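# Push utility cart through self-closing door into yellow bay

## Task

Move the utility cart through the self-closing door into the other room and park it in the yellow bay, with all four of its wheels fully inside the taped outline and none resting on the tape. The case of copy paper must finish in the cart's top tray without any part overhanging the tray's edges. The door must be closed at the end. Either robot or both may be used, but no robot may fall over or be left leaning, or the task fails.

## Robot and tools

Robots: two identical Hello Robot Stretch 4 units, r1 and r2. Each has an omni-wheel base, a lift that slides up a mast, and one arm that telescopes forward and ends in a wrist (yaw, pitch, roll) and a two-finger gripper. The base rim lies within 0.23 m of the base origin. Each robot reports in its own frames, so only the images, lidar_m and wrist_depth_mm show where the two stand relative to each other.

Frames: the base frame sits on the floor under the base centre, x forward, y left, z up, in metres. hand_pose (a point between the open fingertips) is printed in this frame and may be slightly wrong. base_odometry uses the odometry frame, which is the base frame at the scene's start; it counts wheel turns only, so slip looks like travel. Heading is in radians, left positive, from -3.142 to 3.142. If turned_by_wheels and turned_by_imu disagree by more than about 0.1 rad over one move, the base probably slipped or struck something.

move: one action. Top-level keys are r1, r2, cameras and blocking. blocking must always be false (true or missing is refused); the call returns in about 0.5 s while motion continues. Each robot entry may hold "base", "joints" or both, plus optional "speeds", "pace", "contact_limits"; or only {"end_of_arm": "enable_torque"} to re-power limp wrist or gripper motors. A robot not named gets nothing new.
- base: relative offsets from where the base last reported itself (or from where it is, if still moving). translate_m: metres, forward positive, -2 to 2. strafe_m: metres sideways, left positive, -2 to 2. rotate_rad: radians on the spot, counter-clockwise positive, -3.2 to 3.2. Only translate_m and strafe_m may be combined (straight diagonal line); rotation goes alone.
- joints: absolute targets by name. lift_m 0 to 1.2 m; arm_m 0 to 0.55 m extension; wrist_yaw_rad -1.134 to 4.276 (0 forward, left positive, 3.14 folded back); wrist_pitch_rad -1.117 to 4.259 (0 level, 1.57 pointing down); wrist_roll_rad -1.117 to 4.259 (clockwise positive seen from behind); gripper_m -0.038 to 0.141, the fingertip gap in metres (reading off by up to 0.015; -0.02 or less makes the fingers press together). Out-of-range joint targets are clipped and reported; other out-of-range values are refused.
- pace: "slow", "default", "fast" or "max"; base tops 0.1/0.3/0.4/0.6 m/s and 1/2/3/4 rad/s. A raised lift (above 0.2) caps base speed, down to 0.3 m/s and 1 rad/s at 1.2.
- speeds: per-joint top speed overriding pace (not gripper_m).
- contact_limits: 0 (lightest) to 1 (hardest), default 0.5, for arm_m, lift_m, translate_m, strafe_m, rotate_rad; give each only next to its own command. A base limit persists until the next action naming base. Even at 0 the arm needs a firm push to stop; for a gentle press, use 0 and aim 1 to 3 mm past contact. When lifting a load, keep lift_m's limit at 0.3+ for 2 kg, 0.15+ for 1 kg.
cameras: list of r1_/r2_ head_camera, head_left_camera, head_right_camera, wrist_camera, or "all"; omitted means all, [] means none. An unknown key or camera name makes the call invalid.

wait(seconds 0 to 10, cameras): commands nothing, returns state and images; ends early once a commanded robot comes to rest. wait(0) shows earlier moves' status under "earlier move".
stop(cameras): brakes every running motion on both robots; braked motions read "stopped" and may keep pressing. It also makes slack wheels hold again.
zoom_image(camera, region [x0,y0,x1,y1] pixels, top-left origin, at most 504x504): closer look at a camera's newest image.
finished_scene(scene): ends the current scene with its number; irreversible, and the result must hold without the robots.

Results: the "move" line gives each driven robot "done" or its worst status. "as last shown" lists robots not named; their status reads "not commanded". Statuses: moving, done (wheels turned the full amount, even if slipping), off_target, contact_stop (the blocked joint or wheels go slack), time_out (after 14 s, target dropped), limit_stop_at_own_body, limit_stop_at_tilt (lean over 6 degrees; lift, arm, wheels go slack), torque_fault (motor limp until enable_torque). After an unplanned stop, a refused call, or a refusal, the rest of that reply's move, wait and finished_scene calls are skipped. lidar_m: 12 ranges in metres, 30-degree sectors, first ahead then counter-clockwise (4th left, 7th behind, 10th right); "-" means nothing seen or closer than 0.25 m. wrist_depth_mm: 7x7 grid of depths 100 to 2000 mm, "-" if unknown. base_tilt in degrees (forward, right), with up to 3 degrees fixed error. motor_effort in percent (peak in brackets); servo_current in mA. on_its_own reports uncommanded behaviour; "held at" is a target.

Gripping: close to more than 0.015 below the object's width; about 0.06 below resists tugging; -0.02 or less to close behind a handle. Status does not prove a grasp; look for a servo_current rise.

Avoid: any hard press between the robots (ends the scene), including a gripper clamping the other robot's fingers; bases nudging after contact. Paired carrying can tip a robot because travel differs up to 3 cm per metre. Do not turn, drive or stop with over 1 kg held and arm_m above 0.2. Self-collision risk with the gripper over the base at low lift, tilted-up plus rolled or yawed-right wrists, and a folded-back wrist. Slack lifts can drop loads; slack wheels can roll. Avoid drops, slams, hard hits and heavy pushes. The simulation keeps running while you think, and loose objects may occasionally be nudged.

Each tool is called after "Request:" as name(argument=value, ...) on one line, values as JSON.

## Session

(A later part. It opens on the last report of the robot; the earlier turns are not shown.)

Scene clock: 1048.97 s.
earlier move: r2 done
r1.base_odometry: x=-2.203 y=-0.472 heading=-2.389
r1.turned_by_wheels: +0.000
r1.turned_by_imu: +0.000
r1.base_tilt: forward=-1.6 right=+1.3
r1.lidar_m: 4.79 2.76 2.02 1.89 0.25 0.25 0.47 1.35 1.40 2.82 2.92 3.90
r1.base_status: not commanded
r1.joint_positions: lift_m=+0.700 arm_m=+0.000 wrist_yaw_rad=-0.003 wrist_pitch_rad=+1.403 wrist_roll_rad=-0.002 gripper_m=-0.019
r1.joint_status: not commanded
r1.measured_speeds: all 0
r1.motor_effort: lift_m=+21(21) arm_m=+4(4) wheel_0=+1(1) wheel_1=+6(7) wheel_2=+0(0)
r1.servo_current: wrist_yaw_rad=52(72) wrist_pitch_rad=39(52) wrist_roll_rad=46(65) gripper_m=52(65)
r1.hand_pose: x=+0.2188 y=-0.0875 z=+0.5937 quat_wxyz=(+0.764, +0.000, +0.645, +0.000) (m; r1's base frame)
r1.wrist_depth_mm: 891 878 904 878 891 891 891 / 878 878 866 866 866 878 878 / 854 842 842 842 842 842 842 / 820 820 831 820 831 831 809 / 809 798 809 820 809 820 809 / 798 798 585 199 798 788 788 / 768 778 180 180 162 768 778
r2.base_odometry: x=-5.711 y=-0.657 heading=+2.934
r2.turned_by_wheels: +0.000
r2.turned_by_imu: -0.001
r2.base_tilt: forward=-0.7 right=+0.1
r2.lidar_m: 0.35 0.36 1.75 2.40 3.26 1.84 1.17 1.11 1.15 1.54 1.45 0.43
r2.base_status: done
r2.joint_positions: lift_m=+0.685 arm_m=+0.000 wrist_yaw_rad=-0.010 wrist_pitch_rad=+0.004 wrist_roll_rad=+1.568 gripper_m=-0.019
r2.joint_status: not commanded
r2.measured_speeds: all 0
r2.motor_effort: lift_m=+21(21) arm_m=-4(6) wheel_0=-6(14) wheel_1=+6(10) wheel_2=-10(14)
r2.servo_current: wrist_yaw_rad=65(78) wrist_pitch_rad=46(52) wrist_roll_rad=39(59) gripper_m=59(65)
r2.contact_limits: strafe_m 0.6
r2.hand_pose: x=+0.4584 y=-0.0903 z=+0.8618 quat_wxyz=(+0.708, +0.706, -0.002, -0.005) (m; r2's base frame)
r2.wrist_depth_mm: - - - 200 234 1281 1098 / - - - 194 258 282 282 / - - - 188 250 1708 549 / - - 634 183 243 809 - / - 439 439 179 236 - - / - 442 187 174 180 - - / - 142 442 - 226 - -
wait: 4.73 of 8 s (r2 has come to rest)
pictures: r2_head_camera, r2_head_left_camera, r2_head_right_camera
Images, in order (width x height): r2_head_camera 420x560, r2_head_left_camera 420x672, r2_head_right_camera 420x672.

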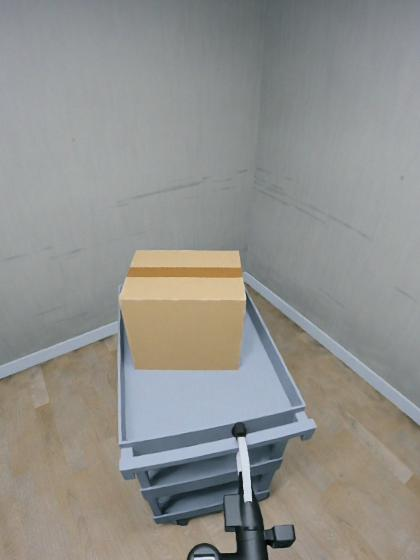

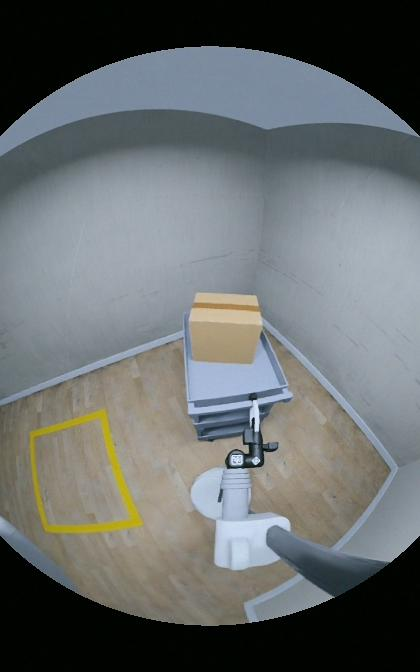

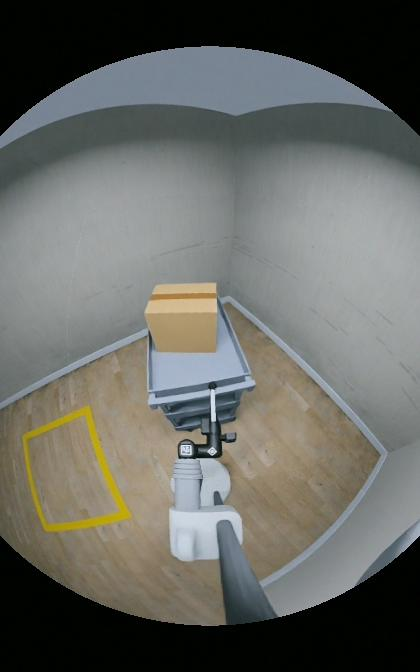

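Request:
move(r2={"base":{"rotate_rad":-0.35},"pace":"slow","contact_limits":{"rotate_rad":0.6}}, blocking=false, cameras=[])

Request:
wait(seconds=8, cameras=[])

Request:
move(r2={"base":{"translate_m":-0.05,"strafe_m":0.5},"pace":"slow","contact_limits":{"strafe_m":0.6}}, blocking=false, cameras=[])

Request:
wait(seconds=9, cameras=[])

Request:
move(r2={"base":{"rotate_rad":-0.45},"pace":"slow","contact_limits":{"rotate_rad":0.6}}, blocking=false, cameras=[])

Request:
wait(seconds=8, cameras=["r2_head_camera","r2_head_left_camera"])

Scene clock: 1060.23 s.
move: r2 moving
r1: as last shown
r1.lidar_m: 4.79 2.77 2.03 1.91 0.25 0.25 0.48 1.37 1.38 2.80 2.92 3.93
r1.motor_effort: lift_m=+21(21) arm_m=+4(4) wheel_0=+1(1) wheel_1=+7(7) wheel_2=+0(0)
r1.servo_current: wrist_yaw_rad=52(65) wrist_pitch_rad=52(52) wrist_roll_rad=52(52) gripper_m=59(59)
r1.wrist_depth_mm: 904 878 878 891 891 891 891 / 878 878 866 878 854 866 866 / 842 842 842 842 842 842 842 / 831 831 842 820 809 820 831 / 809 809 809 820 809 809 820 / 788 788 591 198 788 788 788 / 768 768 180 180 162 788 778
r2.base_odometry: x=-5.711 y=-0.657 heading=+2.811
r2.turned_by_wheels: -0.123
r2.turned_by_imu: -0.118
r2.base_tilt: forward=-0.6 right=+0.0
r2.lidar_m: 0.35 0.35 1.71 2.14 3.27 1.87 1.80 1.12 1.15 1.43 1.47 0.45
r2.base_status: rotate_rad moving
r2.joint_positions: lift_m=+0.685 arm_m=+0.000 wrist_yaw_rad=+0.015 wrist_pitch_rad=+0.004 wrist_roll_rad=+1.568 gripper_m=-0.019
r2.joint_status: not commanded
r2.measured_speeds: translate_m=+0.000 strafe_m=+0.002 rotate_rad=-0.490 lift_m=+0.000 arm_m=+0.000 wrist_yaw_rad=+0.044 wrist_pitch_rad=+0.000 wrist_roll_rad=+0.000
r2.motor_effort: lift_m=+21(21) arm_m=-4(4) wheel_0=+13(17) wheel_1=+9(10) wheel_2=+17(17)
r2.servo_current: wrist_yaw_rad=72(72) wrist_pitch_rad=39(52) wrist_roll_rad=46(52) gripper_m=59(65)
r2.contact_limits: rotate_rad 0.6
r2.hand_pose: x=+0.4606 y=-0.0832 z=+0.8618 quat_wxyz=(+0.708, +0.706, +0.006, +0.004) (m; r2's base frame)
r2.wrist_depth_mm: - - - 213 216 1336 1160 / - - - 205 271 278 279 / - - - 196 258 1661 1205 / - - - 189 249 809 - / - 439 439 182 240 - - / - 433 436 176 181 - - / - 142 436 - 225 - -
pictures: none
No camera images: "cameras" was empty.

Scene clock: 1061.20 s.
earlier move: r2 done
r1.base_odometry: x=-2.203 y=-0.472 heading=-2.389
r1.turned_by_wheels: +0.000
r1.turned_by_imu: +0.000
r1.base_tilt: forward=-1.6 right=+1.2
r1.lidar_m: 4.79 2.80 2.01 1.92 0.25 0.25 0.45 1.38 1.38 2.82 2.93 3.91
r1.base_status: not commanded
r1.joint_positions: lift_m=+0.700 arm_m=+0.000 wrist_yaw_rad=-0.003 wrist_pitch_rad=+1.403 wrist_roll_rad=-0.002 gripper_m=-0.019
r1.joint_status: not commanded
r1.measured_speeds: all 0
r1.motor_effort: lift_m=+21(21) arm_m=+4(4) wheel_0=+1(1) wheel_1=+6(7) wheel_2=+0(0)
r1.servo_current: wrist_yaw_rad=65(65) wrist_pitch_rad=39(52) wrist_roll_rad=59(65) gripper_m=52(59)
r1.hand_pose: x=+0.2188 y=-0.0875 z=+0.5937 quat_wxyz=(+0.764, +0.000, +0.645, +0.000) (m; r1's base frame)
r1.wrist_depth_mm: 891 878 891 904 878 878 878 / 854 866 866 866 854 866 854 / 854 820 842 831 854 831 842 / 831 820 831 831 831 820 842 / 809 820 820 809 809 809 809 / 798 798 585 198 788 798 798 / 788 778 180 180 162 778 778
r2.base_odometry: x=-5.711 y=-0.657 heading=+2.584
r2.turned_by_wheels: -0.226
r2.turned_by_imu: -0.219
r2.base_tilt: forward=-0.7 right=+0.0
r2.lidar_m: 0.28 0.25 1.67 1.87 2.97 2.80 1.83 1.13 1.11 1.25 1.44 0.48
r2.base_status: done
r2.joint_positions: lift_m=+0.685 arm_m=+0.000 wrist_yaw_rad=+0.001 wrist_pitch_rad=+0.004 wrist_roll_rad=+1.568 gripper_m=-0.019
r2.joint_status: not commanded
r2.measured_speeds: all 0
r2.motor_effort: lift_m=+21(21) arm_m=-4(4) wheel_0=+5(18) wheel_1=+5(10) wheel_2=+2(21)
r2.servo_current: wrist_yaw_rad=39(104) wrist_pitch_rad=39(52) wrist_roll_rad=39(59) gripper_m=59(72)
r2.contact_limits: rotate_rad 0.6
r2.hand_pose: x=+0.4594 y=-0.0871 z=+0.8618 quat_wxyz=(+0.708, +0.706, +0.002, -0.001) (m; r2's base frame)
r2.wrist_depth_mm: - - - - - - 1118 / - - - 272 - - 1182 / - - - 236 322 330 330 / - - - 209 278 1576 1281 / - - - 189 251 1708 535 / - 421 182 167 180 707 - / - 142 397 - 212 - -
wait: 0.97 of 8 s (r2 has come to rest)
pictures: none
No camera images: "cameras" was empty.

Scene clock: 1061.70 s.
move: r2 moving
r1: as last shown
r1.base_tilt: forward=-1.6 right=+1.3
r1.lidar_m: 4.79 2.77 2.00 1.91 0.25 0.25 0.48 1.38 1.39 2.81 2.91 3.92
r1.servo_current: wrist_yaw_rad=39(52) wrist_pitch_rad=39(52) wrist_roll_rad=46(72) gripper_m=52(59)
r1.wrist_depth_mm: 904 904 904 891 866 891 891 / 878 878 854 854 866 854 866 / 854 831 854 854 854 842 842 / 831 820 831 831 831 820 820 / 809 809 809 820 820 809 798 / 788 778 580 198 788 788 798 / 778 778 179 180 162 768 778
r2.base_odometry: x=-5.717 y=-0.669 heading=+2.584
r2.turned_by_wheels: +0.000
r2.turned_by_imu: +0.000
r2.base_tilt: forward=-0.7 right=+0.1
r2.lidar_m: 0.27 0.25 1.66 1.86 2.97 2.77 1.83 1.11 1.13 1.27 1.48 0.47
r2.base_status: translate_m moving; strafe_m moving
r2.joint_positions: lift_m=+0.685 arm_m=+0.000 wrist_yaw_rad=-0.003 wrist_pitch_rad=+0.004 wrist_roll_rad=+1.568 gripper_m=-0.019
r2.joint_status: not commanded
r2.measured_speeds: translate_m=-0.004 strafe_m=+0.053 rotate_rad=-0.005 lift_m=+0.000 arm_m=+0.000 wrist_yaw_rad=-0.023 wrist_pitch_rad=+0.000 wrist_roll_rad=+0.000
r2.motor_effort: lift_m=+21(21) arm_m=-4(4) wheel_0=-10(10) wheel_1=+8(10) wheel_2=+4(5)
r2.servo_current: wrist_yaw_rad=52(52) wrist_pitch_rad=39(46) wrist_roll_rad=52(52) gripper_m=59(65)
r2.contact_limits: strafe_m 0.6
r2.hand_pose: x=+0.4591 y=-0.0883 z=+0.8618 quat_wxyz=(+0.708, +0.706, +0.000, -0.002) (m; r2's base frame)
r2.wrist_depth_mm: - - - - - - 1138 / - - - 272 - - 1182 / - - - 235 322 330 332 / - - - 208 278 1499 1255 / - - - 187 250 1661 535 / - 418 181 169 181 715 - / - 141 399 - 211 - -
pictures: none
No camera images: "cameras" was empty.

Scene clock: 1067.43 s.
earlier move: r2 done
r1.base_odometry: x=-2.203 y=-0.472 heading=-2.389
r1.turned_by_wheels: +0.000
r1.turned_by_imu: +0.000
r1.base_tilt: forward=-1.6 right=+1.2
r1.lidar_m: 4.81 2.74 2.02 1.91 0.25 0.25 0.48 1.37 1.42 2.81 2.90 3.93
r1.base_status: not commanded
r1.joint_positions: lift_m=+0.700 arm_m=+0.000 wrist_yaw_rad=-0.003 wrist_pitch_rad=+1.403 wrist_roll_rad=-0.002 gripper_m=-0.019
r1.joint_status: not commanded
r1.measured_speeds: all 0
r1.motor_effort: lift_m=+21(21) arm_m=+4(4) wheel_0=+1(1) wheel_1=+7(7) wheel_2=+0(0)
r1.servo_current: wrist_yaw_rad=46(78) wrist_pitch_rad=39(52) wrist_roll_rad=52(72) gripper_m=52(65)
r1.hand_pose: x=+0.2188 y=-0.0875 z=+0.5937 quat_wxyz=(+0.764, +0.000, +0.645, +0.000) (m; r1's base frame)
r1.wrist_depth_mm: 891 891 891 891 904 891 878 / 866 866 866 878 866 878 866 / 842 854 854 854 842 854 842 / 820 831 831 831 820 831 831 / 809 798 809 798 820 809 809 / 778 798 585 198 788 798 788 / 768 768 179 179 162 778 778
r2.base_odometry: x=-5.933 y=-1.107 heading=+2.584
r2.turned_by_wheels: +0.000
r2.turned_by_imu: -0.002
r2.base_tilt: forward=-0.6 right=+0.1
r2.lidar_m: 0.36 0.41 1.33 1.47 2.36 2.89 1.83 1.87 1.46 1.62 1.84 0.44
r2.base_status: done
r2.joint_positions: lift_m=+0.685 arm_m=+0.000 wrist_yaw_rad=-0.011 wrist_pitch_rad=+0.004 wrist_roll_rad=+1.568 gripper_m=-0.019
r2.joint_status: not commanded
r2.measured_speeds: all 0
r2.motor_effort: lift_m=+21(21) arm_m=-4(5) wheel_0=-6(17) wheel_1=+4(10) wheel_2=+2(5)
r2.servo_current: wrist_yaw_rad=59(85) wrist_pitch_rad=46(52) wrist_roll_rad=59(59) gripper_m=59(72)
r2.contact_limits: strafe_m 0.6
r2.hand_pose: x=+0.4583 y=-0.0906 z=+0.8618 quat_wxyz=(+0.708, +0.706, -0.003, -0.005) (m; r2's base frame)
r2.wrist_depth_mm: - - - 186 213 1397 1098 / - - - 183 245 266 266 / - - - 181 242 1618 - / - 580 462 179 238 842 - / - 439 439 177 235 - - / - 445 186 174 180 - - / - 142 455 - 230 - -
wait: 5.73 of 9 s (r2 has come to rest)
pictures: none
No camera images: "cameras" was empty.

Scene clock: 1067.93 s.
move: r2 moving
r1: as last shown
r1.base_tilt: forward=-1.6 right=+1.3
r1.lidar_m: 4.80 2.78 2.01 1.91 0.25 0.25 0.46 1.34 1.39 2.81 2.89 3.91
r1.servo_current: wrist_yaw_rad=46(59) wrist_pitch_rad=46(52) wrist_roll_rad=52(65) gripper_m=52(59)
r1.wrist_depth_mm: 891 878 904 904 891 891 904 / 866 866 866 854 854 866 866 / 854 842 842 842 842 866 854 / 831 831 831 831 809 831 831 / 809 809 798 809 809 798 809 / 788 778 591 199 809 798 788 / 778 768 179 180 161 768 778
r2.base_odometry: x=-5.933 y=-1.107 heading=+2.461
r2.turned_by_wheels: -0.123
r2.turned_by_imu: -0.119
r2.base_tilt: forward=-0.7 right=+0.0
r2.lidar_m: 0.35 0.36 1.32 1.42 2.03 2.87 2.02 1.84 1.47 1.57 1.87 0.46
r2.base_status: rotate_rad moving
r2.joint_positions: lift_m=+0.685 arm_m=+0.000 wrist_yaw_rad=+0.017 wrist_pitch_rad=+0.004 wrist_roll_rad=+1.568 gripper_m=-0.019
r2.joint_status: not commanded
r2.measured_speeds: translate_m=+0.003 strafe_m=+0.002 rotate_rad=-0.482 lift_m=+0.000 arm_m=+0.000 wrist_yaw_rad=+0.057 wrist_pitch_rad=+0.000 wrist_roll_rad=+0.000
r2.motor_effort: lift_m=+21(21) arm_m=-4(4) wheel_0=+12(14) wheel_1=+8(10) wheel_2=+20(20)
r2.servo_current: wrist_yaw_rad=91(91) wrist_pitch_rad=39(46) wrist_roll_rad=46(59) gripper_m=52(65)
r2.contact_limits: rotate_rad 0.6
r2.hand_pose: x=+0.4607 y=-0.0826 z=+0.8618 quat_wxyz=(+0.708, +0.706, +0.007, +0.005) (m; r2's base frame)
r2.wrist_depth_mm: - - - 196 198 1397 1182 / - - - 191 255 264 264 / - - - 187 249 1708 1138 / - - 654 184 243 831 - / - 436 436 180 237 - - / - 445 439 176 181 - - / - 141 445 - 229 - -
pictures: none
No camera images: "cameras" was empty.

Scene clock: 1069.43 s.
earlier move: r2 done
r1.base_odometry: x=-2.203 y=-0.472 heading=-2.389
r1.turned_by_wheels: +0.000
r1.turned_by_imu: +0.000
r1.base_tilt: forward=-1.6 right=+1.3
r1.lidar_m: 4.78 2.79 2.01 1.92 0.25 0.25 0.45 1.36 1.38 2.80 2.91 3.93
r1.base_status: not commanded
r1.joint_positions: lift_m=+0.700 arm_m=+0.000 wrist_yaw_rad=-0.003 wrist_pitch_rad=+1.403 wrist_roll_rad=-0.002 gripper_m=-0.019
r1.joint_status: not commanded
r1.measured_speeds: all 0
r1.motor_effort: lift_m=+21(21) arm_m=+4(4) wheel_0=+1(1) wheel_1=+6(7) wheel_2=+0(0)
r1.servo_current: wrist_yaw_rad=59(72) wrist_pitch_rad=39(52) wrist_roll_rad=52(65) gripper_m=59(59)
r1.hand_pose: x=+0.2188 y=-0.0875 z=+0.5937 quat_wxyz=(+0.764, +0.000, +0.645, +0.000) (m; r1's base frame)
r1.wrist_depth_mm: 904 878 878 891 891 891 891 / 866 854 878 866 866 866 878 / 842 854 842 842 842 854 842 / 842 842 831 820 842 820 820 / 809 809 809 820 820 798 809 / 788 809 591 199 788 788 798 / 778 778 179 179 162 778 788
r2.base_odometry: x=-5.933 y=-1.107 heading=+2.134
r2.turned_by_wheels: -0.327
r2.turned_by_imu: -0.316
r2.base_tilt: forward=-0.7 right=+0.1
r2.lidar_m: 0.25 0.25 1.32 1.32 1.54 2.65 2.91 1.80 1.48 1.43 1.71 0.51
r2.base_status: done
r2.joint_positions: lift_m=+0.685 arm_m=+0.000 wrist_yaw_rad=-0.004 wrist_pitch_rad=+0.004 wrist_roll_rad=+1.568 gripper_m=-0.019
r2.joint_status: not commanded
r2.measured_speeds: all 0
r2.motor_effort: lift_m=+21(21) arm_m=-4(5) wheel_0=-2(20) wheel_1=+5(10) wheel_2=-5(23)
r2.servo_current: wrist_yaw_rad=46(137) wrist_pitch_rad=39(52) wrist_roll_rad=52(59) gripper_m=65(72)
r2.contact_limits: rotate_rad 0.6
r2.hand_pose: x=+0.4590 y=-0.0884 z=+0.8618 quat_wxyz=(+0.708, +0.706, +0.000, -0.003) (m; r2's base frame)
r2.wrist_depth_mm: - - - - - 1430 1160 / - - - 279 - 1464 1182 / - - - 247 322 1366 1118 / - - - 207 296 1464 1205 / - - - 187 252 1576 492 / - - 182 163 177 1618 - / - 136 389 - 208 - -
wait: 1.50 of 8 s (r2 has come to rest)
pictures: r2_head_camera, r2_head_left_camera
Images, in order (width x height): r2_head_camera 420x560, r2_head_left_camera 420x672.

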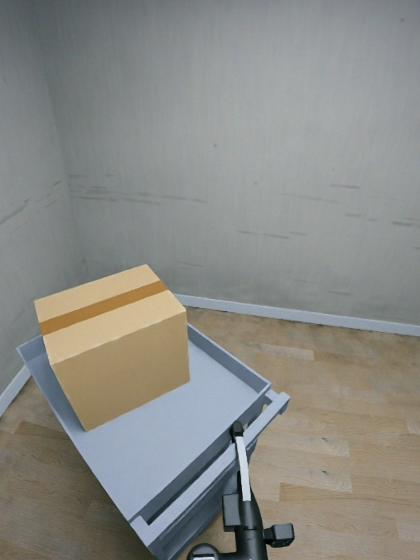

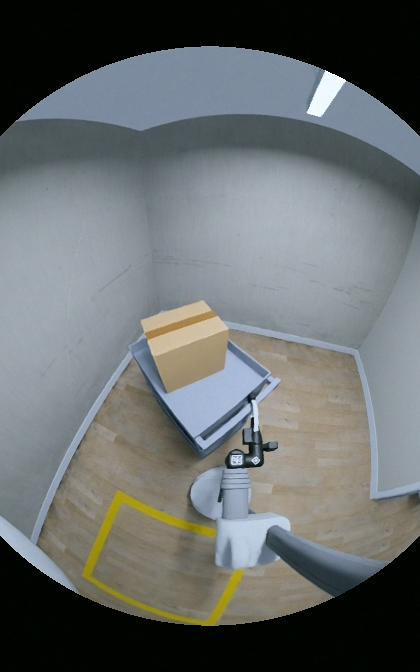

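Request:
move(r2={"base":{"translate_m":-0.9,"strafe_m":0.35},"pace":"slow","contact_limits":{"translate_m":0.6}}, blocking=false, cameras=[])

Request:
wait(seconds=10, cameras=[])

Request:
wait(seconds=3, cameras=["r2_head_camera","r2_head_left_camera"])

Scene clock: 1075.93 s.
move: r2 moving
r1: as last shown
r1.lidar_m: 4.81 2.77 2.01 1.91 0.25 0.25 0.48 1.34 1.40 2.82 2.91 3.91
r1.motor_effort: lift_m=+21(21) arm_m=+4(4) wheel_0=+0(1) wheel_1=+7(7) wheel_2=+0(0)
r1.servo_current: wrist_yaw_rad=52(59) wrist_pitch_rad=46(52) wrist_roll_rad=59(59) gripper_m=52(59)
r1.wrist_depth_mm: 891 891 878 891 891 891 878 / 878 866 854 866 866 878 866 / 831 842 854 854 842 842 854 / 831 831 842 831 831 831 820 / 809 820 809 820 809 809 809 / 788 798 591 199 798 788 788 / 788 768 180 179 162 768 788
r2.base_odometry: x=-5.930 y=-1.120 heading=+2.134
r2.turned_by_wheels: +0.000
r2.turned_by_imu: +0.000
r2.base_tilt: forward=-0.7 right=+0.1
r2.lidar_m: 0.25 0.25 1.34 1.32 1.54 2.61 2.91 1.80 1.48 1.47 1.72 0.50
r2.base_status: translate_m moving; strafe_m moving
r2.joint_positions: lift_m=+0.685 arm_m=+0.000 wrist_yaw_rad=-0.003 wrist_pitch_rad=+0.004 wrist_roll_rad=+1.568 gripper_m=-0.019
r2.joint_status: not commanded
r2.measured_speeds: translate_m=-0.049 strafe_m=+0.019 rotate_rad=-0.004 lift_m=+0.000 arm_m=+0.000 wrist_yaw_rad=+0.000 wrist_pitch_rad=+0.000 wrist_roll_rad=+0.000
r2.motor_effort: lift_m=+21(21) arm_m=-4(4) wheel_0=-10(10) wheel_1=-6(6) wheel_2=+13(13)
r2.servo_current: wrist_yaw_rad=46(59) wrist_pitch_rad=46(46) wrist_roll_rad=52(52) gripper_m=52(59)
r2.contact_limits: translate_m 0.6
r2.hand_pose: x=+0.4590 y=-0.0883 z=+0.8618 quat_wxyz=(+0.708, +0.706, +0.000, -0.002) (m; r2's base frame)
r2.wrist_depth_mm: - - - - - 1430 1160 / - - - 279 - 1464 1160 / - - - 244 317 1397 1138 / - - - 206 293 1499 1205 / - - - 186 252 1618 504 / - - 181 167 179 1618 - / - 387 394 - 208 - -
pictures: none
No camera images: "cameras" was empty.

Scene clock: 1085.93 s.
earlier move: r2 moving
r1.base_odometry: x=-2.203 y=-0.472 heading=-2.389
r1.turned_by_wheels: +0.000
r1.turned_by_imu: -0.001
r1.base_tilt: forward=-1.6 right=+1.3
r1.lidar_m: 4.78 2.75 2.01 1.93 0.25 0.25 0.47 1.36 1.42 2.81 2.90 3.91
r1.base_status: not commanded
r1.joint_positions: lift_m=+0.700 arm_m=+0.000 wrist_yaw_rad=-0.003 wrist_pitch_rad=+1.403 wrist_roll_rad=-0.002 gripper_m=-0.019
r1.joint_status: not commanded
r1.measured_speeds: all 0
r1.motor_effort: lift_m=+21(21) arm_m=+4(4) wheel_0=+0(1) wheel_1=+7(7) wheel_2=+0(0)
r1.servo_current: wrist_yaw_rad=65(78) wrist_pitch_rad=52(52) wrist_roll_rad=65(78) gripper_m=52(59)
r1.hand_pose: x=+0.2188 y=-0.0875 z=+0.5937 quat_wxyz=(+0.764, +0.000, +0.645, +0.000) (m; r1's base frame)
r1.wrist_depth_mm: 904 878 878 891 904 878 878 / 878 866 866 878 878 854 878 / 842 854 842 854 842 831 842 / 831 831 820 842 831 831 831 / 809 820 809 820 820 809 809 / 798 788 580 199 798 788 788 / 778 768 179 179 162 778 778
r2.base_odometry: x=-5.748 y=-2.054 heading=+2.134
r2.turned_by_wheels: +0.000
r2.turned_by_imu: -0.002
r2.base_tilt: forward=-0.6 right=+0.1
r2.lidar_m: 0.45 1.42 1.23 1.21 1.42 1.98 1.96 1.86 1.58 1.87 1.82 0.33
r2.base_status: translate_m moving; strafe_m moving
r2.joint_positions: lift_m=+0.685 arm_m=+0.000 wrist_yaw_rad=-0.003 wrist_pitch_rad=+0.004 wrist_roll_rad=+1.568 gripper_m=-0.019
r2.joint_status: not commanded
r2.measured_speeds: translate_m=-0.010 strafe_m=+0.004 rotate_rad=-0.001 lift_m=+0.000 arm_m=+0.000 wrist_yaw_rad=+0.000 wrist_pitch_rad=+0.000 wrist_roll_rad=+0.000
r2.motor_effort: lift_m=+21(21) arm_m=-4(4) wheel_0=-10(15) wheel_1=-6(8) wheel_2=+5(13)
r2.servo_current: wrist_yaw_rad=46(65) wrist_pitch_rad=39(52) wrist_roll_rad=52(65) gripper_m=59(65)
r2.contact_limits: translate_m 0.6
r2.hand_pose: x=+0.4591 y=-0.0882 z=+0.8618 quat_wxyz=(+0.708, +0.706, +0.000, -0.002) (m; r2's base frame)
r2.wrist_depth_mm: - 330 336 - - - - / - 364 366 - 150 - - / - 452 436 - 168 - - / - - 535 106 198 - - / - - - 127 224 1708 - / - - 187 155 181 1618 496 / - 125 - - - - 445
wait: 10.00 s; no rest
pictures: none
No camera images: "cameras" was empty.

Scene clock: 1086.30 s.
earlier move: r2 done
r1.base_odometry: x=-2.203 y=-0.472 heading=-2.389
r1.turned_by_wheels: +0.000
r1.turned_by_imu: +0.000
r1.base_tilt: forward=-1.6 right=+1.3
r1.lidar_m: 4.79 2.78 2.00 1.92 0.25 0.25 0.49 1.36 1.40 2.80 2.93 3.94
r1.base_status: not commanded
r1.joint_positions: lift_m=+0.700 arm_m=+0.000 wrist_yaw_rad=-0.003 wrist_pitch_rad=+1.403 wrist_roll_rad=-0.002 gripper_m=-0.019
r1.joint_status: not commanded
r1.measured_speeds: all 0
r1.motor_effort: lift_m=+21(21) arm_m=+4(4) wheel_0=+1(1) wheel_1=+7(7) wheel_2=+0(0)
r1.servo_current: wrist_yaw_rad=52(78) wrist_pitch_rad=46(52) wrist_roll_rad=52(78) gripper_m=52(59)
r1.hand_pose: x=+0.2188 y=-0.0875 z=+0.5937 quat_wxyz=(+0.764, +0.000, +0.645, +0.000) (m; r1's base frame)
r1.wrist_depth_mm: 904 878 878 891 878 891 904 / 854 866 878 878 878 866 866 / 842 842 842 842 842 842 854 / 831 831 820 820 842 831 820 / 809 809 798 820 809 809 809 / 798 798 585 198 788 809 809 / 778 778 179 180 162 768 778
r2.base_odometry: x=-5.748 y=-2.055 heading=+2.134
r2.turned_by_wheels: +0.000
r2.turned_by_imu: +0.000
r2.base_tilt: forward=-0.7 right=+0.1
r2.lidar_m: 0.45 1.44 1.22 1.23 1.41 1.97 1.96 1.87 1.60 1.85 1.84 0.34
r2.base_status: done
r2.joint_positions: lift_m=+0.685 arm_m=+0.000 wrist_yaw_rad=-0.003 wrist_pitch_rad=+0.004 wrist_roll_rad=+1.568 gripper_m=-0.019
r2.joint_status: not commanded
r2.measured_speeds: all 0
r2.motor_effort: lift_m=+21(21) arm_m=-4(4) wheel_0=-8(15) wheel_1=-7(8) wheel_2=+4(13)
r2.servo_current: wrist_yaw_rad=39(65) wrist_pitch_rad=46(52) wrist_roll_rad=46(65) gripper_m=59(65)
r2.contact_limits: translate_m 0.6
r2.hand_pose: x=+0.4591 y=-0.0882 z=+0.8618 quat_wxyz=(+0.708, +0.706, +0.000, -0.002) (m; r2's base frame)
r2.wrist_depth_mm: - 330 338 - - - - / - 368 370 - 150 - - / - 449 436 - 169 - - / - - 530 106 198 - - / - - - 127 226 1708 - / - - 187 155 180 1618 496 / - 125 - - - - 445
wait: 0.37 of 3 s (r2 has come to rest)
pictures: r2_head_camera, r2_head_left_camera
Images, in order (width x height): r2_head_camera 420x560, r2_head_left_camera 420x672.

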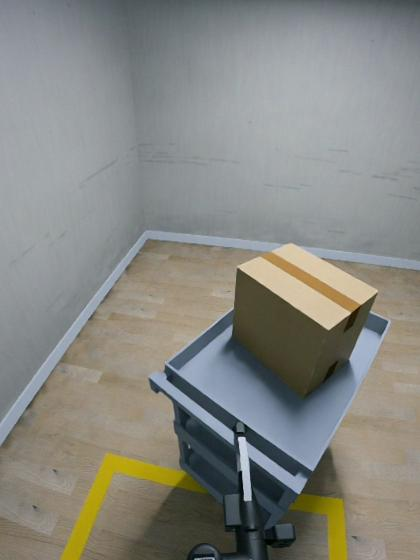

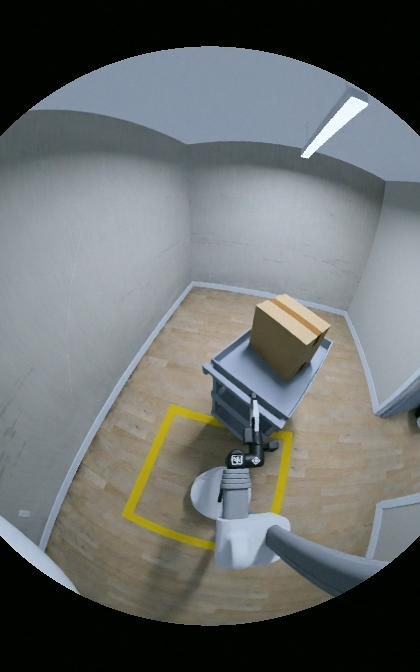

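Request:
move(r2={"base":{"translate_m":-0.47,"strafe_m":0.35},"pace":"slow","contact_limits":{"translate_m":0.6}}, blocking=false, cameras=[])

Request:
wait(seconds=10, cameras=["r2_head_camera","r2_head_left_camera","r2_head_right_camera"])

Scene clock: 1095.07 s.
move: r2 moving
r1: as last shown
r1.lidar_m: 4.80 2.78 2.00 1.92 0.25 0.25 0.48 1.37 1.39 2.81 2.90 3.91
r1.motor_effort: lift_m=+21(21) arm_m=+4(4) wheel_0=+0(1) wheel_1=+7(7) wheel_2=+0(0)
r1.servo_current: wrist_yaw_rad=39(59) wrist_pitch_rad=39(52) wrist_roll_rad=59(65) gripper_m=59(59)
r1.wrist_depth_mm: 891 878 904 878 891 878 891 / 878 866 878 866 866 878 866 / 854 842 854 842 854 842 842 / 831 831 831 831 820 831 831 / 809 809 820 820 820 798 809 / 798 778 585 198 788 798 788 / 778 768 180 180 162 778 778
r2.base_odometry: x=-5.749 y=-2.068 heading=+2.133
r2.turned_by_wheels: +0.000
r2.turned_by_imu: +0.000
r2.base_tilt: forward=-0.6 right=+0.1
r2.lidar_m: 0.45 1.42 1.19 1.20 1.38 1.94 1.93 1.89 1.59 1.87 1.84 0.34
r2.base_status: translate_m moving; strafe_m moving
r2.joint_positions: lift_m=+0.685 arm_m=+0.000 wrist_yaw_rad=-0.005 wrist_pitch_rad=+0.004 wrist_roll_rad=+1.568 gripper_m=-0.019
r2.joint_status: not commanded
r2.measured_speeds: translate_m=-0.042 strafe_m=+0.032 rotate_rad=-0.001 lift_m=+0.000 arm_m=+0.000 wrist_yaw_rad=-0.013 wrist_pitch_rad=+0.000 wrist_roll_rad=+0.000
r2.motor_effort: lift_m=+21(21) arm_m=-3(4) wheel_0=-14(14) wheel_1=+3(5) wheel_2=+9(9)
r2.servo_current: wrist_yaw_rad=59(59) wrist_pitch_rad=46(46) wrist_roll_rad=39(65) gripper_m=59(65)
r2.contact_limits: translate_m 0.6
r2.hand_pose: x=+0.4589 y=-0.0888 z=+0.8618 quat_wxyz=(+0.708, +0.706, +0.000, -0.003) (m; r2's base frame)
r2.wrist_depth_mm: - 332 338 - - - - / - 368 370 - 151 - - / - 449 436 - 170 - - / - - 535 107 199 - - / - - - 128 226 1708 - / - - 187 160 181 1618 488 / - 125 - - - - 445
pictures: none
No camera images: "cameras" was empty.

Scene clock: 1101.63 s.
earlier move: r2 done
r1.base_odometry: x=-2.203 y=-0.472 heading=-2.389
r1.turned_by_wheels: +0.000
r1.turned_by_imu: +0.000
r1.base_tilt: forward=-1.6 right=+1.3
r1.lidar_m: 4.79 2.78 2.03 1.90 0.25 0.25 0.47 1.35 1.42 2.81 2.90 3.88
r1.base_status: not commanded
r1.joint_positions: lift_m=+0.700 arm_m=+0.000 wrist_yaw_rad=-0.003 wrist_pitch_rad=+1.403 wrist_roll_rad=-0.002 gripper_m=-0.019
r1.joint_status: not commanded
r1.measured_speeds: all 0
r1.motor_effort: lift_m=+21(21) arm_m=+4(4) wheel_0=+0(1) wheel_1=+6(7) wheel_2=+0(0)
r1.servo_current: wrist_yaw_rad=39(78) wrist_pitch_rad=52(52) wrist_roll_rad=65(78) gripper_m=59(65)
r1.hand_pose: x=+0.2188 y=-0.0875 z=+0.5937 quat_wxyz=(+0.764, +0.000, +0.645, +0.000) (m; r1's base frame)
r1.wrist_depth_mm: 891 866 878 891 891 891 891 / 866 878 866 854 866 866 878 / 854 854 842 854 854 831 842 / 831 831 831 831 842 820 820 / 809 820 820 809 820 809 809 / 788 798 580 199 798 788 798 / 768 768 179 179 162 778 778
r2.base_odometry: x=-5.794 y=-2.639 heading=+2.132
r2.turned_by_wheels: -0.001
r2.turned_by_imu: -0.010
r2.base_tilt: forward=-0.7 right=+0.1
r2.lidar_m: 0.50 1.18 0.98 0.98 1.15 1.44 1.40 1.64 1.81 1.82 0.43 0.30
r2.base_status: done
r2.joint_positions: lift_m=+0.685 arm_m=+0.000 wrist_yaw_rad=-0.025 wrist_pitch_rad=+0.004 wrist_roll_rad=+1.568 gripper_m=-0.019
r2.joint_status: not commanded
r2.measured_speeds: all 0
r2.on_its_own: wrist_yaw_rad is at rest, and its servo_current (150 mA) is outside its rest range (0 to 104 mA)
r2.motor_effort: lift_m=+21(21) arm_m=-4(4) wheel_0=-15(23) wheel_1=+1(5) wheel_2=-4(9)
r2.servo_current: wrist_yaw_rad=150(169) wrist_pitch_rad=39(52) wrist_roll_rad=39(65) gripper_m=65(72)
r2.contact_limits: translate_m 0.6
r2.hand_pose: x=+0.4570 y=-0.0946 z=+0.8618 quat_wxyz=(+0.708, +0.706, -0.007, -0.010) (m; r2's base frame)
r2.wrist_depth_mm: - 347 - - - - - / - - - - - - - / - - - - - - - / - - - - - - - / - - - - - - - / - - - - - - 1182 / - - - - - 1537 1182
wait: 6.57 of 10 s (r2 has come to rest)
pictures: r2_head_camera, r2_head_left_camera, r2_head_right_camera
Images, in order (width x height): r2_head_camera 420x560, r2_head_left_camera 420x672, r2_head_right_camera 420x672.

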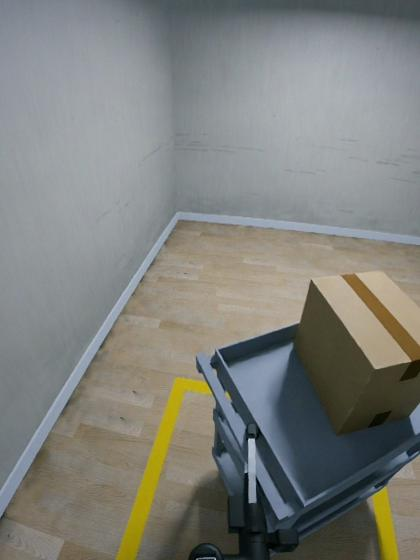

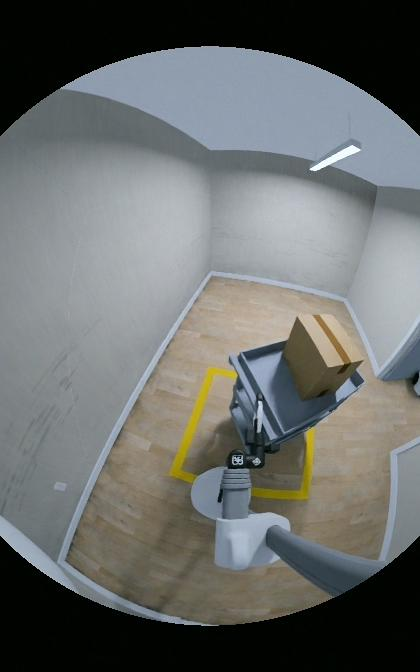

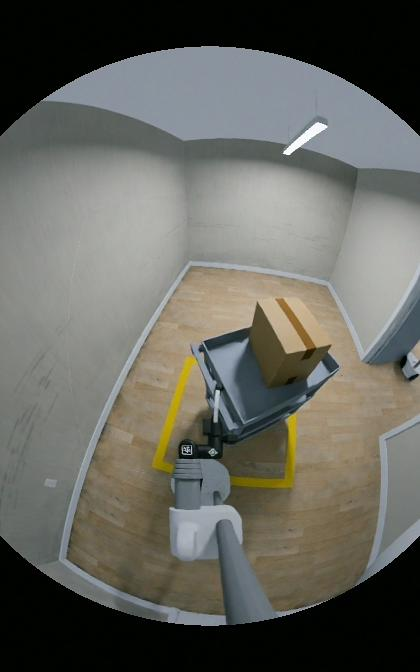

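Request:
move(r2={"base":{"translate_m":0.08,"strafe_m":0.24},"pace":"slow","contact_limits":{"translate_m":0.6}}, blocking=false, cameras=[])

Request:
wait(seconds=6, cameras=[])

Request:
move(r2={"base":{"rotate_rad":-0.5},"pace":"slow","contact_limits":{"rotate_rad":0.6}}, blocking=false, cameras=[])

Request:
wait(seconds=6, cameras=["r2_head_camera","r2_head_left_camera"])

Scene clock: 1116.00 s.
move: r2 moving
r1: as last shown
r1.base_tilt: forward=-1.6 right=+1.2
r1.lidar_m: 4.79 2.78 2.01 1.92 0.25 0.25 0.49 1.36 1.42 2.82 2.89 3.91
r1.servo_current: wrist_yaw_rad=46(65) wrist_pitch_rad=46(52) wrist_roll_rad=46(72) gripper_m=59(59)
r1.wrist_depth_mm: 878 891 891 891 904 891 891 / 866 878 866 854 878 878 878 / 854 854 854 831 854 842 842 / 831 820 831 831 820 809 831 / 820 809 809 820 809 809 809 / 788 798 585 198 788 778 798 / 768 768 180 179 162 788 788
r2.base_odometry: x=-5.806 y=-2.642 heading=+2.129
r2.turned_by_wheels: -0.003
r2.turned_by_imu: -0.002
r2.base_tilt: forward=-0.6 right=+0.1
r2.lidar_m: 0.51 1.15 0.96 0.96 1.13 1.44 1.40 1.62 1.81 1.82 0.42 0.32
r2.base_status: translate_m moving; strafe_m moving
r2.joint_positions: lift_m=+0.685 arm_m=+0.000 wrist_yaw_rad=-0.026 wrist_pitch_rad=+0.004 wrist_roll_rad=+1.568 gripper_m=-0.019
r2.joint_status: not commanded
r2.measured_speeds: translate_m=+0.014 strafe_m=+0.047 rotate_rad=+0.003 lift_m=+0.000 arm_m=+0.000 wrist_yaw_rad=+0.000 wrist_pitch_rad=+0.000 wrist_roll_rad=+0.000
r2.motor_effort: lift_m=+21(21) arm_m=-4(4) wheel_0=-19(25) wheel_1=+4(5) wheel_2=-16(17)
r2.servo_current: wrist_yaw_rad=163(169) wrist_pitch_rad=46(52) wrist_roll_rad=52(52) gripper_m=65(72)
r2.contact_limits: translate_m 0.6
r2.hand_pose: x=+0.4569 y=-0.0949 z=+0.8618 quat_wxyz=(+0.708, +0.706, -0.008, -0.011) (m; r2's base frame)
r2.wrist_depth_mm: - 349 - - - - - / - - - - - - - / - - - - - - - / - - - - - - - / - - - - - - - / - - - - - - 1205 / - - - - - 1464 1182
pictures: none
No camera images: "cameras" was empty.

Scene clock: 1119.67 s.
earlier move: r2 done
r1.base_odometry: x=-2.203 y=-0.472 heading=-2.389
r1.turned_by_wheels: +0.000
r1.turned_by_imu: +0.000
r1.base_tilt: forward=-1.6 right=+1.2
r1.lidar_m: 4.79 2.80 1.99 1.93 0.25 0.25 0.49 1.36 1.43 2.81 2.90 3.91
r1.base_status: not commanded
r1.joint_positions: lift_m=+0.700 arm_m=+0.000 wrist_yaw_rad=-0.003 wrist_pitch_rad=+1.403 wrist_roll_rad=-0.002 gripper_m=-0.019
r1.joint_status: not commanded
r1.measured_speeds: all 0
r1.motor_effort: lift_m=+21(21) arm_m=+4(4) wheel_0=+0(1) wheel_1=+7(7) wheel_2=+0(0)
r1.servo_current: wrist_yaw_rad=59(65) wrist_pitch_rad=39(52) wrist_roll_rad=72(72) gripper_m=46(59)
r1.hand_pose: x=+0.2188 y=-0.0875 z=+0.5937 quat_wxyz=(+0.764, +0.000, +0.645, +0.000) (m; r1's base frame)
r1.wrist_depth_mm: 891 891 891 891 904 891 878 / 854 854 866 866 878 854 878 / 854 842 854 842 842 842 842 / 842 831 831 809 842 831 820 / 809 809 809 820 809 809 798 / 798 788 591 199 788 788 788 / 768 768 180 180 162 788 778
r2.base_odometry: x=-6.040 y=-2.698 heading=+2.132
r2.turned_by_wheels: +0.002
r2.turned_by_imu: -0.024
r2.base_tilt: forward=-0.7 right=+0.1
r2.lidar_m: 0.45 0.91 0.75 0.74 0.83 1.40 1.47 1.66 2.06 2.05 0.60 0.32
r2.base_status: done
r2.joint_positions: lift_m=+0.685 arm_m=+0.000 wrist_yaw_rad=-0.006 wrist_pitch_rad=+0.004 wrist_roll_rad=+1.569 gripper_m=-0.019
r2.joint_status: not commanded
r2.measured_speeds: all 0
r2.motor_effort: lift_m=+21(21) arm_m=+4(4) wheel_0=-1(25) wheel_1=+3(5) wheel_2=-6(25)
r2.servo_current: wrist_yaw_rad=59(234) wrist_pitch_rad=39(52) wrist_roll_rad=39(65) gripper_m=52(72)
r2.contact_limits: translate_m 0.6
r2.hand_pose: x=+0.4587 y=-0.0892 z=+0.8618 quat_wxyz=(+0.708, +0.706, -0.001, -0.003) (m; r2's base frame)
r2.wrist_depth_mm: - 322 - - - - - / - 402 - - - - - / - - - - - - - / - - - - - - - / - - - - - - - / - - - - - 445 477 / - - - - - - 1182
wait: 3.67 of 6 s (r2 has come to rest)
pictures: none
No camera images: "cameras" was empty.

Scene clock: 1120.17 s.
move: r2 moving
r1: as last shown
r1.base_tilt: forward=-1.6 right=+1.3
r1.lidar_m: 4.80 2.78 2.02 1.92 0.25 0.25 0.47 1.34 1.38 2.78 2.91 3.93
r1.servo_current: wrist_yaw_rad=46(59) wrist_pitch_rad=46(46) wrist_roll_rad=33(52) gripper_m=59(59)
r1.wrist_depth_mm: 891 891 891 891 891 891 904 / 866 878 854 878 878 866 866 / 842 842 842 854 842 842 842 / 831 820 831 831 831 820 831 / 809 798 809 809 798 831 798 / 788 788 585 198 788 778 798 / 768 778 180 179 162 778 778
r2.base_odometry: x=-6.040 y=-2.698 heading=+2.008
r2.turned_by_wheels: -0.124
r2.turned_by_imu: -0.119
r2.base_tilt: forward=-0.7 right=+0.1
r2.lidar_m: 0.42 0.98 0.74 0.72 0.82 1.20 1.46 1.58 2.12 2.06 2.48 0.34
r2.base_status: rotate_rad moving
r2.joint_positions: lift_m=+0.685 arm_m=+0.000 wrist_yaw_rad=+0.010 wrist_pitch_rad=+0.004 wrist_roll_rad=+1.569 gripper_m=-0.019
r2.joint_status: not commanded
r2.measured_speeds: translate_m=+0.001 strafe_m=-0.001 rotate_rad=-0.491 lift_m=+0.000 arm_m=+0.000 wrist_yaw_rad=+0.038 wrist_pitch_rad=+0.000 wrist_roll_rad=+0.000
r2.motor_effort: lift_m=+21(21) arm_m=+4(4) wheel_0=+17(18) wheel_1=+9(9) wheel_2=+11(13)
r2.servo_current: wrist_yaw_rad=65(65) wrist_pitch_rad=39(46) wrist_roll_rad=46(59) gripper_m=59(65)
r2.contact_limits: rotate_rad 0.6
r2.hand_pose: x=+0.4601 y=-0.0845 z=+0.8618 quat_wxyz=(+0.708, +0.706, +0.005, +0.002) (m; r2's base frame)
r2.wrist_depth_mm: 314 306 - - - - - / - 373 - - - - - / - - - - - - - / - - - - - - - / - - - - - 1576 517 / - - - - 165 1576 466 / - - - - - - 1138
pictures: none
No camera images: "cameras" was empty.

Scene clock: 1121.37 s.
earlier move: r2 done
r1.base_odometry: x=-2.203 y=-0.472 heading=-2.389
r1.turned_by_wheels: +0.000
r1.turned_by_imu: +0.000
r1.base_tilt: forward=-1.6 right=+1.3
r1.lidar_m: 4.79 2.79 2.01 1.92 0.25 0.25 0.47 1.36 1.41 2.80 2.93 3.91
r1.base_status: not commanded
r1.joint_positions: lift_m=+0.700 arm_m=+0.000 wrist_yaw_rad=-0.003 wrist_pitch_rad=+1.403 wrist_roll_rad=-0.002 gripper_m=-0.019
r1.joint_status: not commanded
r1.measured_speeds: all 0
r1.motor_effort: lift_m=+21(21) arm_m=+4(4) wheel_0=+0(1) wheel_1=+6(7) wheel_2=+0(0)
r1.servo_current: wrist_yaw_rad=52(72) wrist_pitch_rad=39(52) wrist_roll_rad=52(78) gripper_m=52(59)
r1.hand_pose: x=+0.2188 y=-0.0875 z=+0.5937 quat_wxyz=(+0.764, +0.000, +0.645, +0.000) (m; r1's base frame)
r1.wrist_depth_mm: 891 891 866 891 878 891 891 / 866 878 866 866 866 878 854 / 842 854 854 842 842 866 854 / 809 820 820 820 831 831 831 / 809 820 798 820 798 809 809 / 798 798 585 199 778 788 788 / 778 768 180 180 161 778 768
r2.base_odometry: x=-6.040 y=-2.698 heading=+1.633
r2.turned_by_wheels: -0.375
r2.turned_by_imu: -0.368
r2.base_tilt: forward=-0.7 right=+0.1
r2.lidar_m: 0.39 0.46 0.89 0.74 0.71 0.88 1.48 1.48 1.63 2.06 2.05 0.43
r2.base_status: done
r2.joint_positions: lift_m=+0.685 arm_m=+0.000 wrist_yaw_rad=+0.004 wrist_pitch_rad=+0.004 wrist_roll_rad=+1.569 gripper_m=-0.019
r2.joint_status: not commanded
r2.measured_speeds: all 0
r2.motor_effort: lift_m=+21(21) arm_m=-4(5) wheel_0=+3(23) wheel_1=+4(12) wheel_2=+5(15)
r2.servo_current: wrist_yaw_rad=46(104) wrist_pitch_rad=46(46) wrist_roll_rad=59(65) gripper_m=59(65)
r2.contact_limits: rotate_rad 0.6
r2.hand_pose: x=+0.4597 y=-0.0862 z=+0.8618 quat_wxyz=(+0.708, +0.706, +0.003, +0.000) (m; r2's base frame)
r2.wrist_depth_mm: - - - 147 203 208 211 / - - - 152 209 759 - / - - 449 157 216 - - / - 439 436 162 224 831 - / - - 466 169 230 - - / - - 185 174 181 - - / - - 544 - - - -
wait: 1.20 of 6 s (r2 has come to rest)
pictures: r2_head_camera, r2_head_left_camera
Images, in order (width x height): r2_head_camera 420x560, r2_head_left_camera 420x672.

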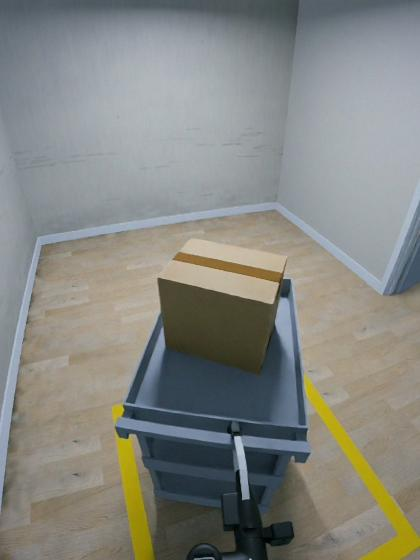

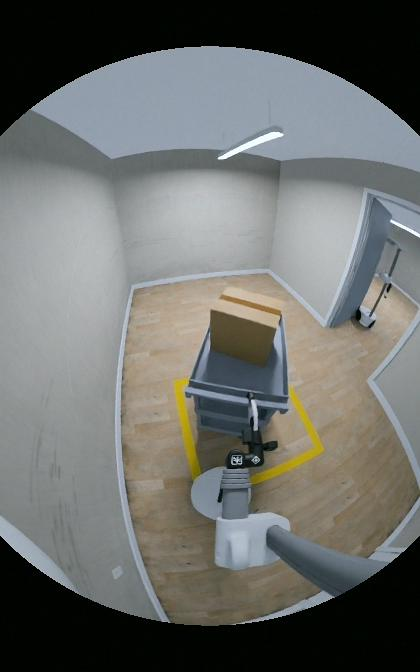

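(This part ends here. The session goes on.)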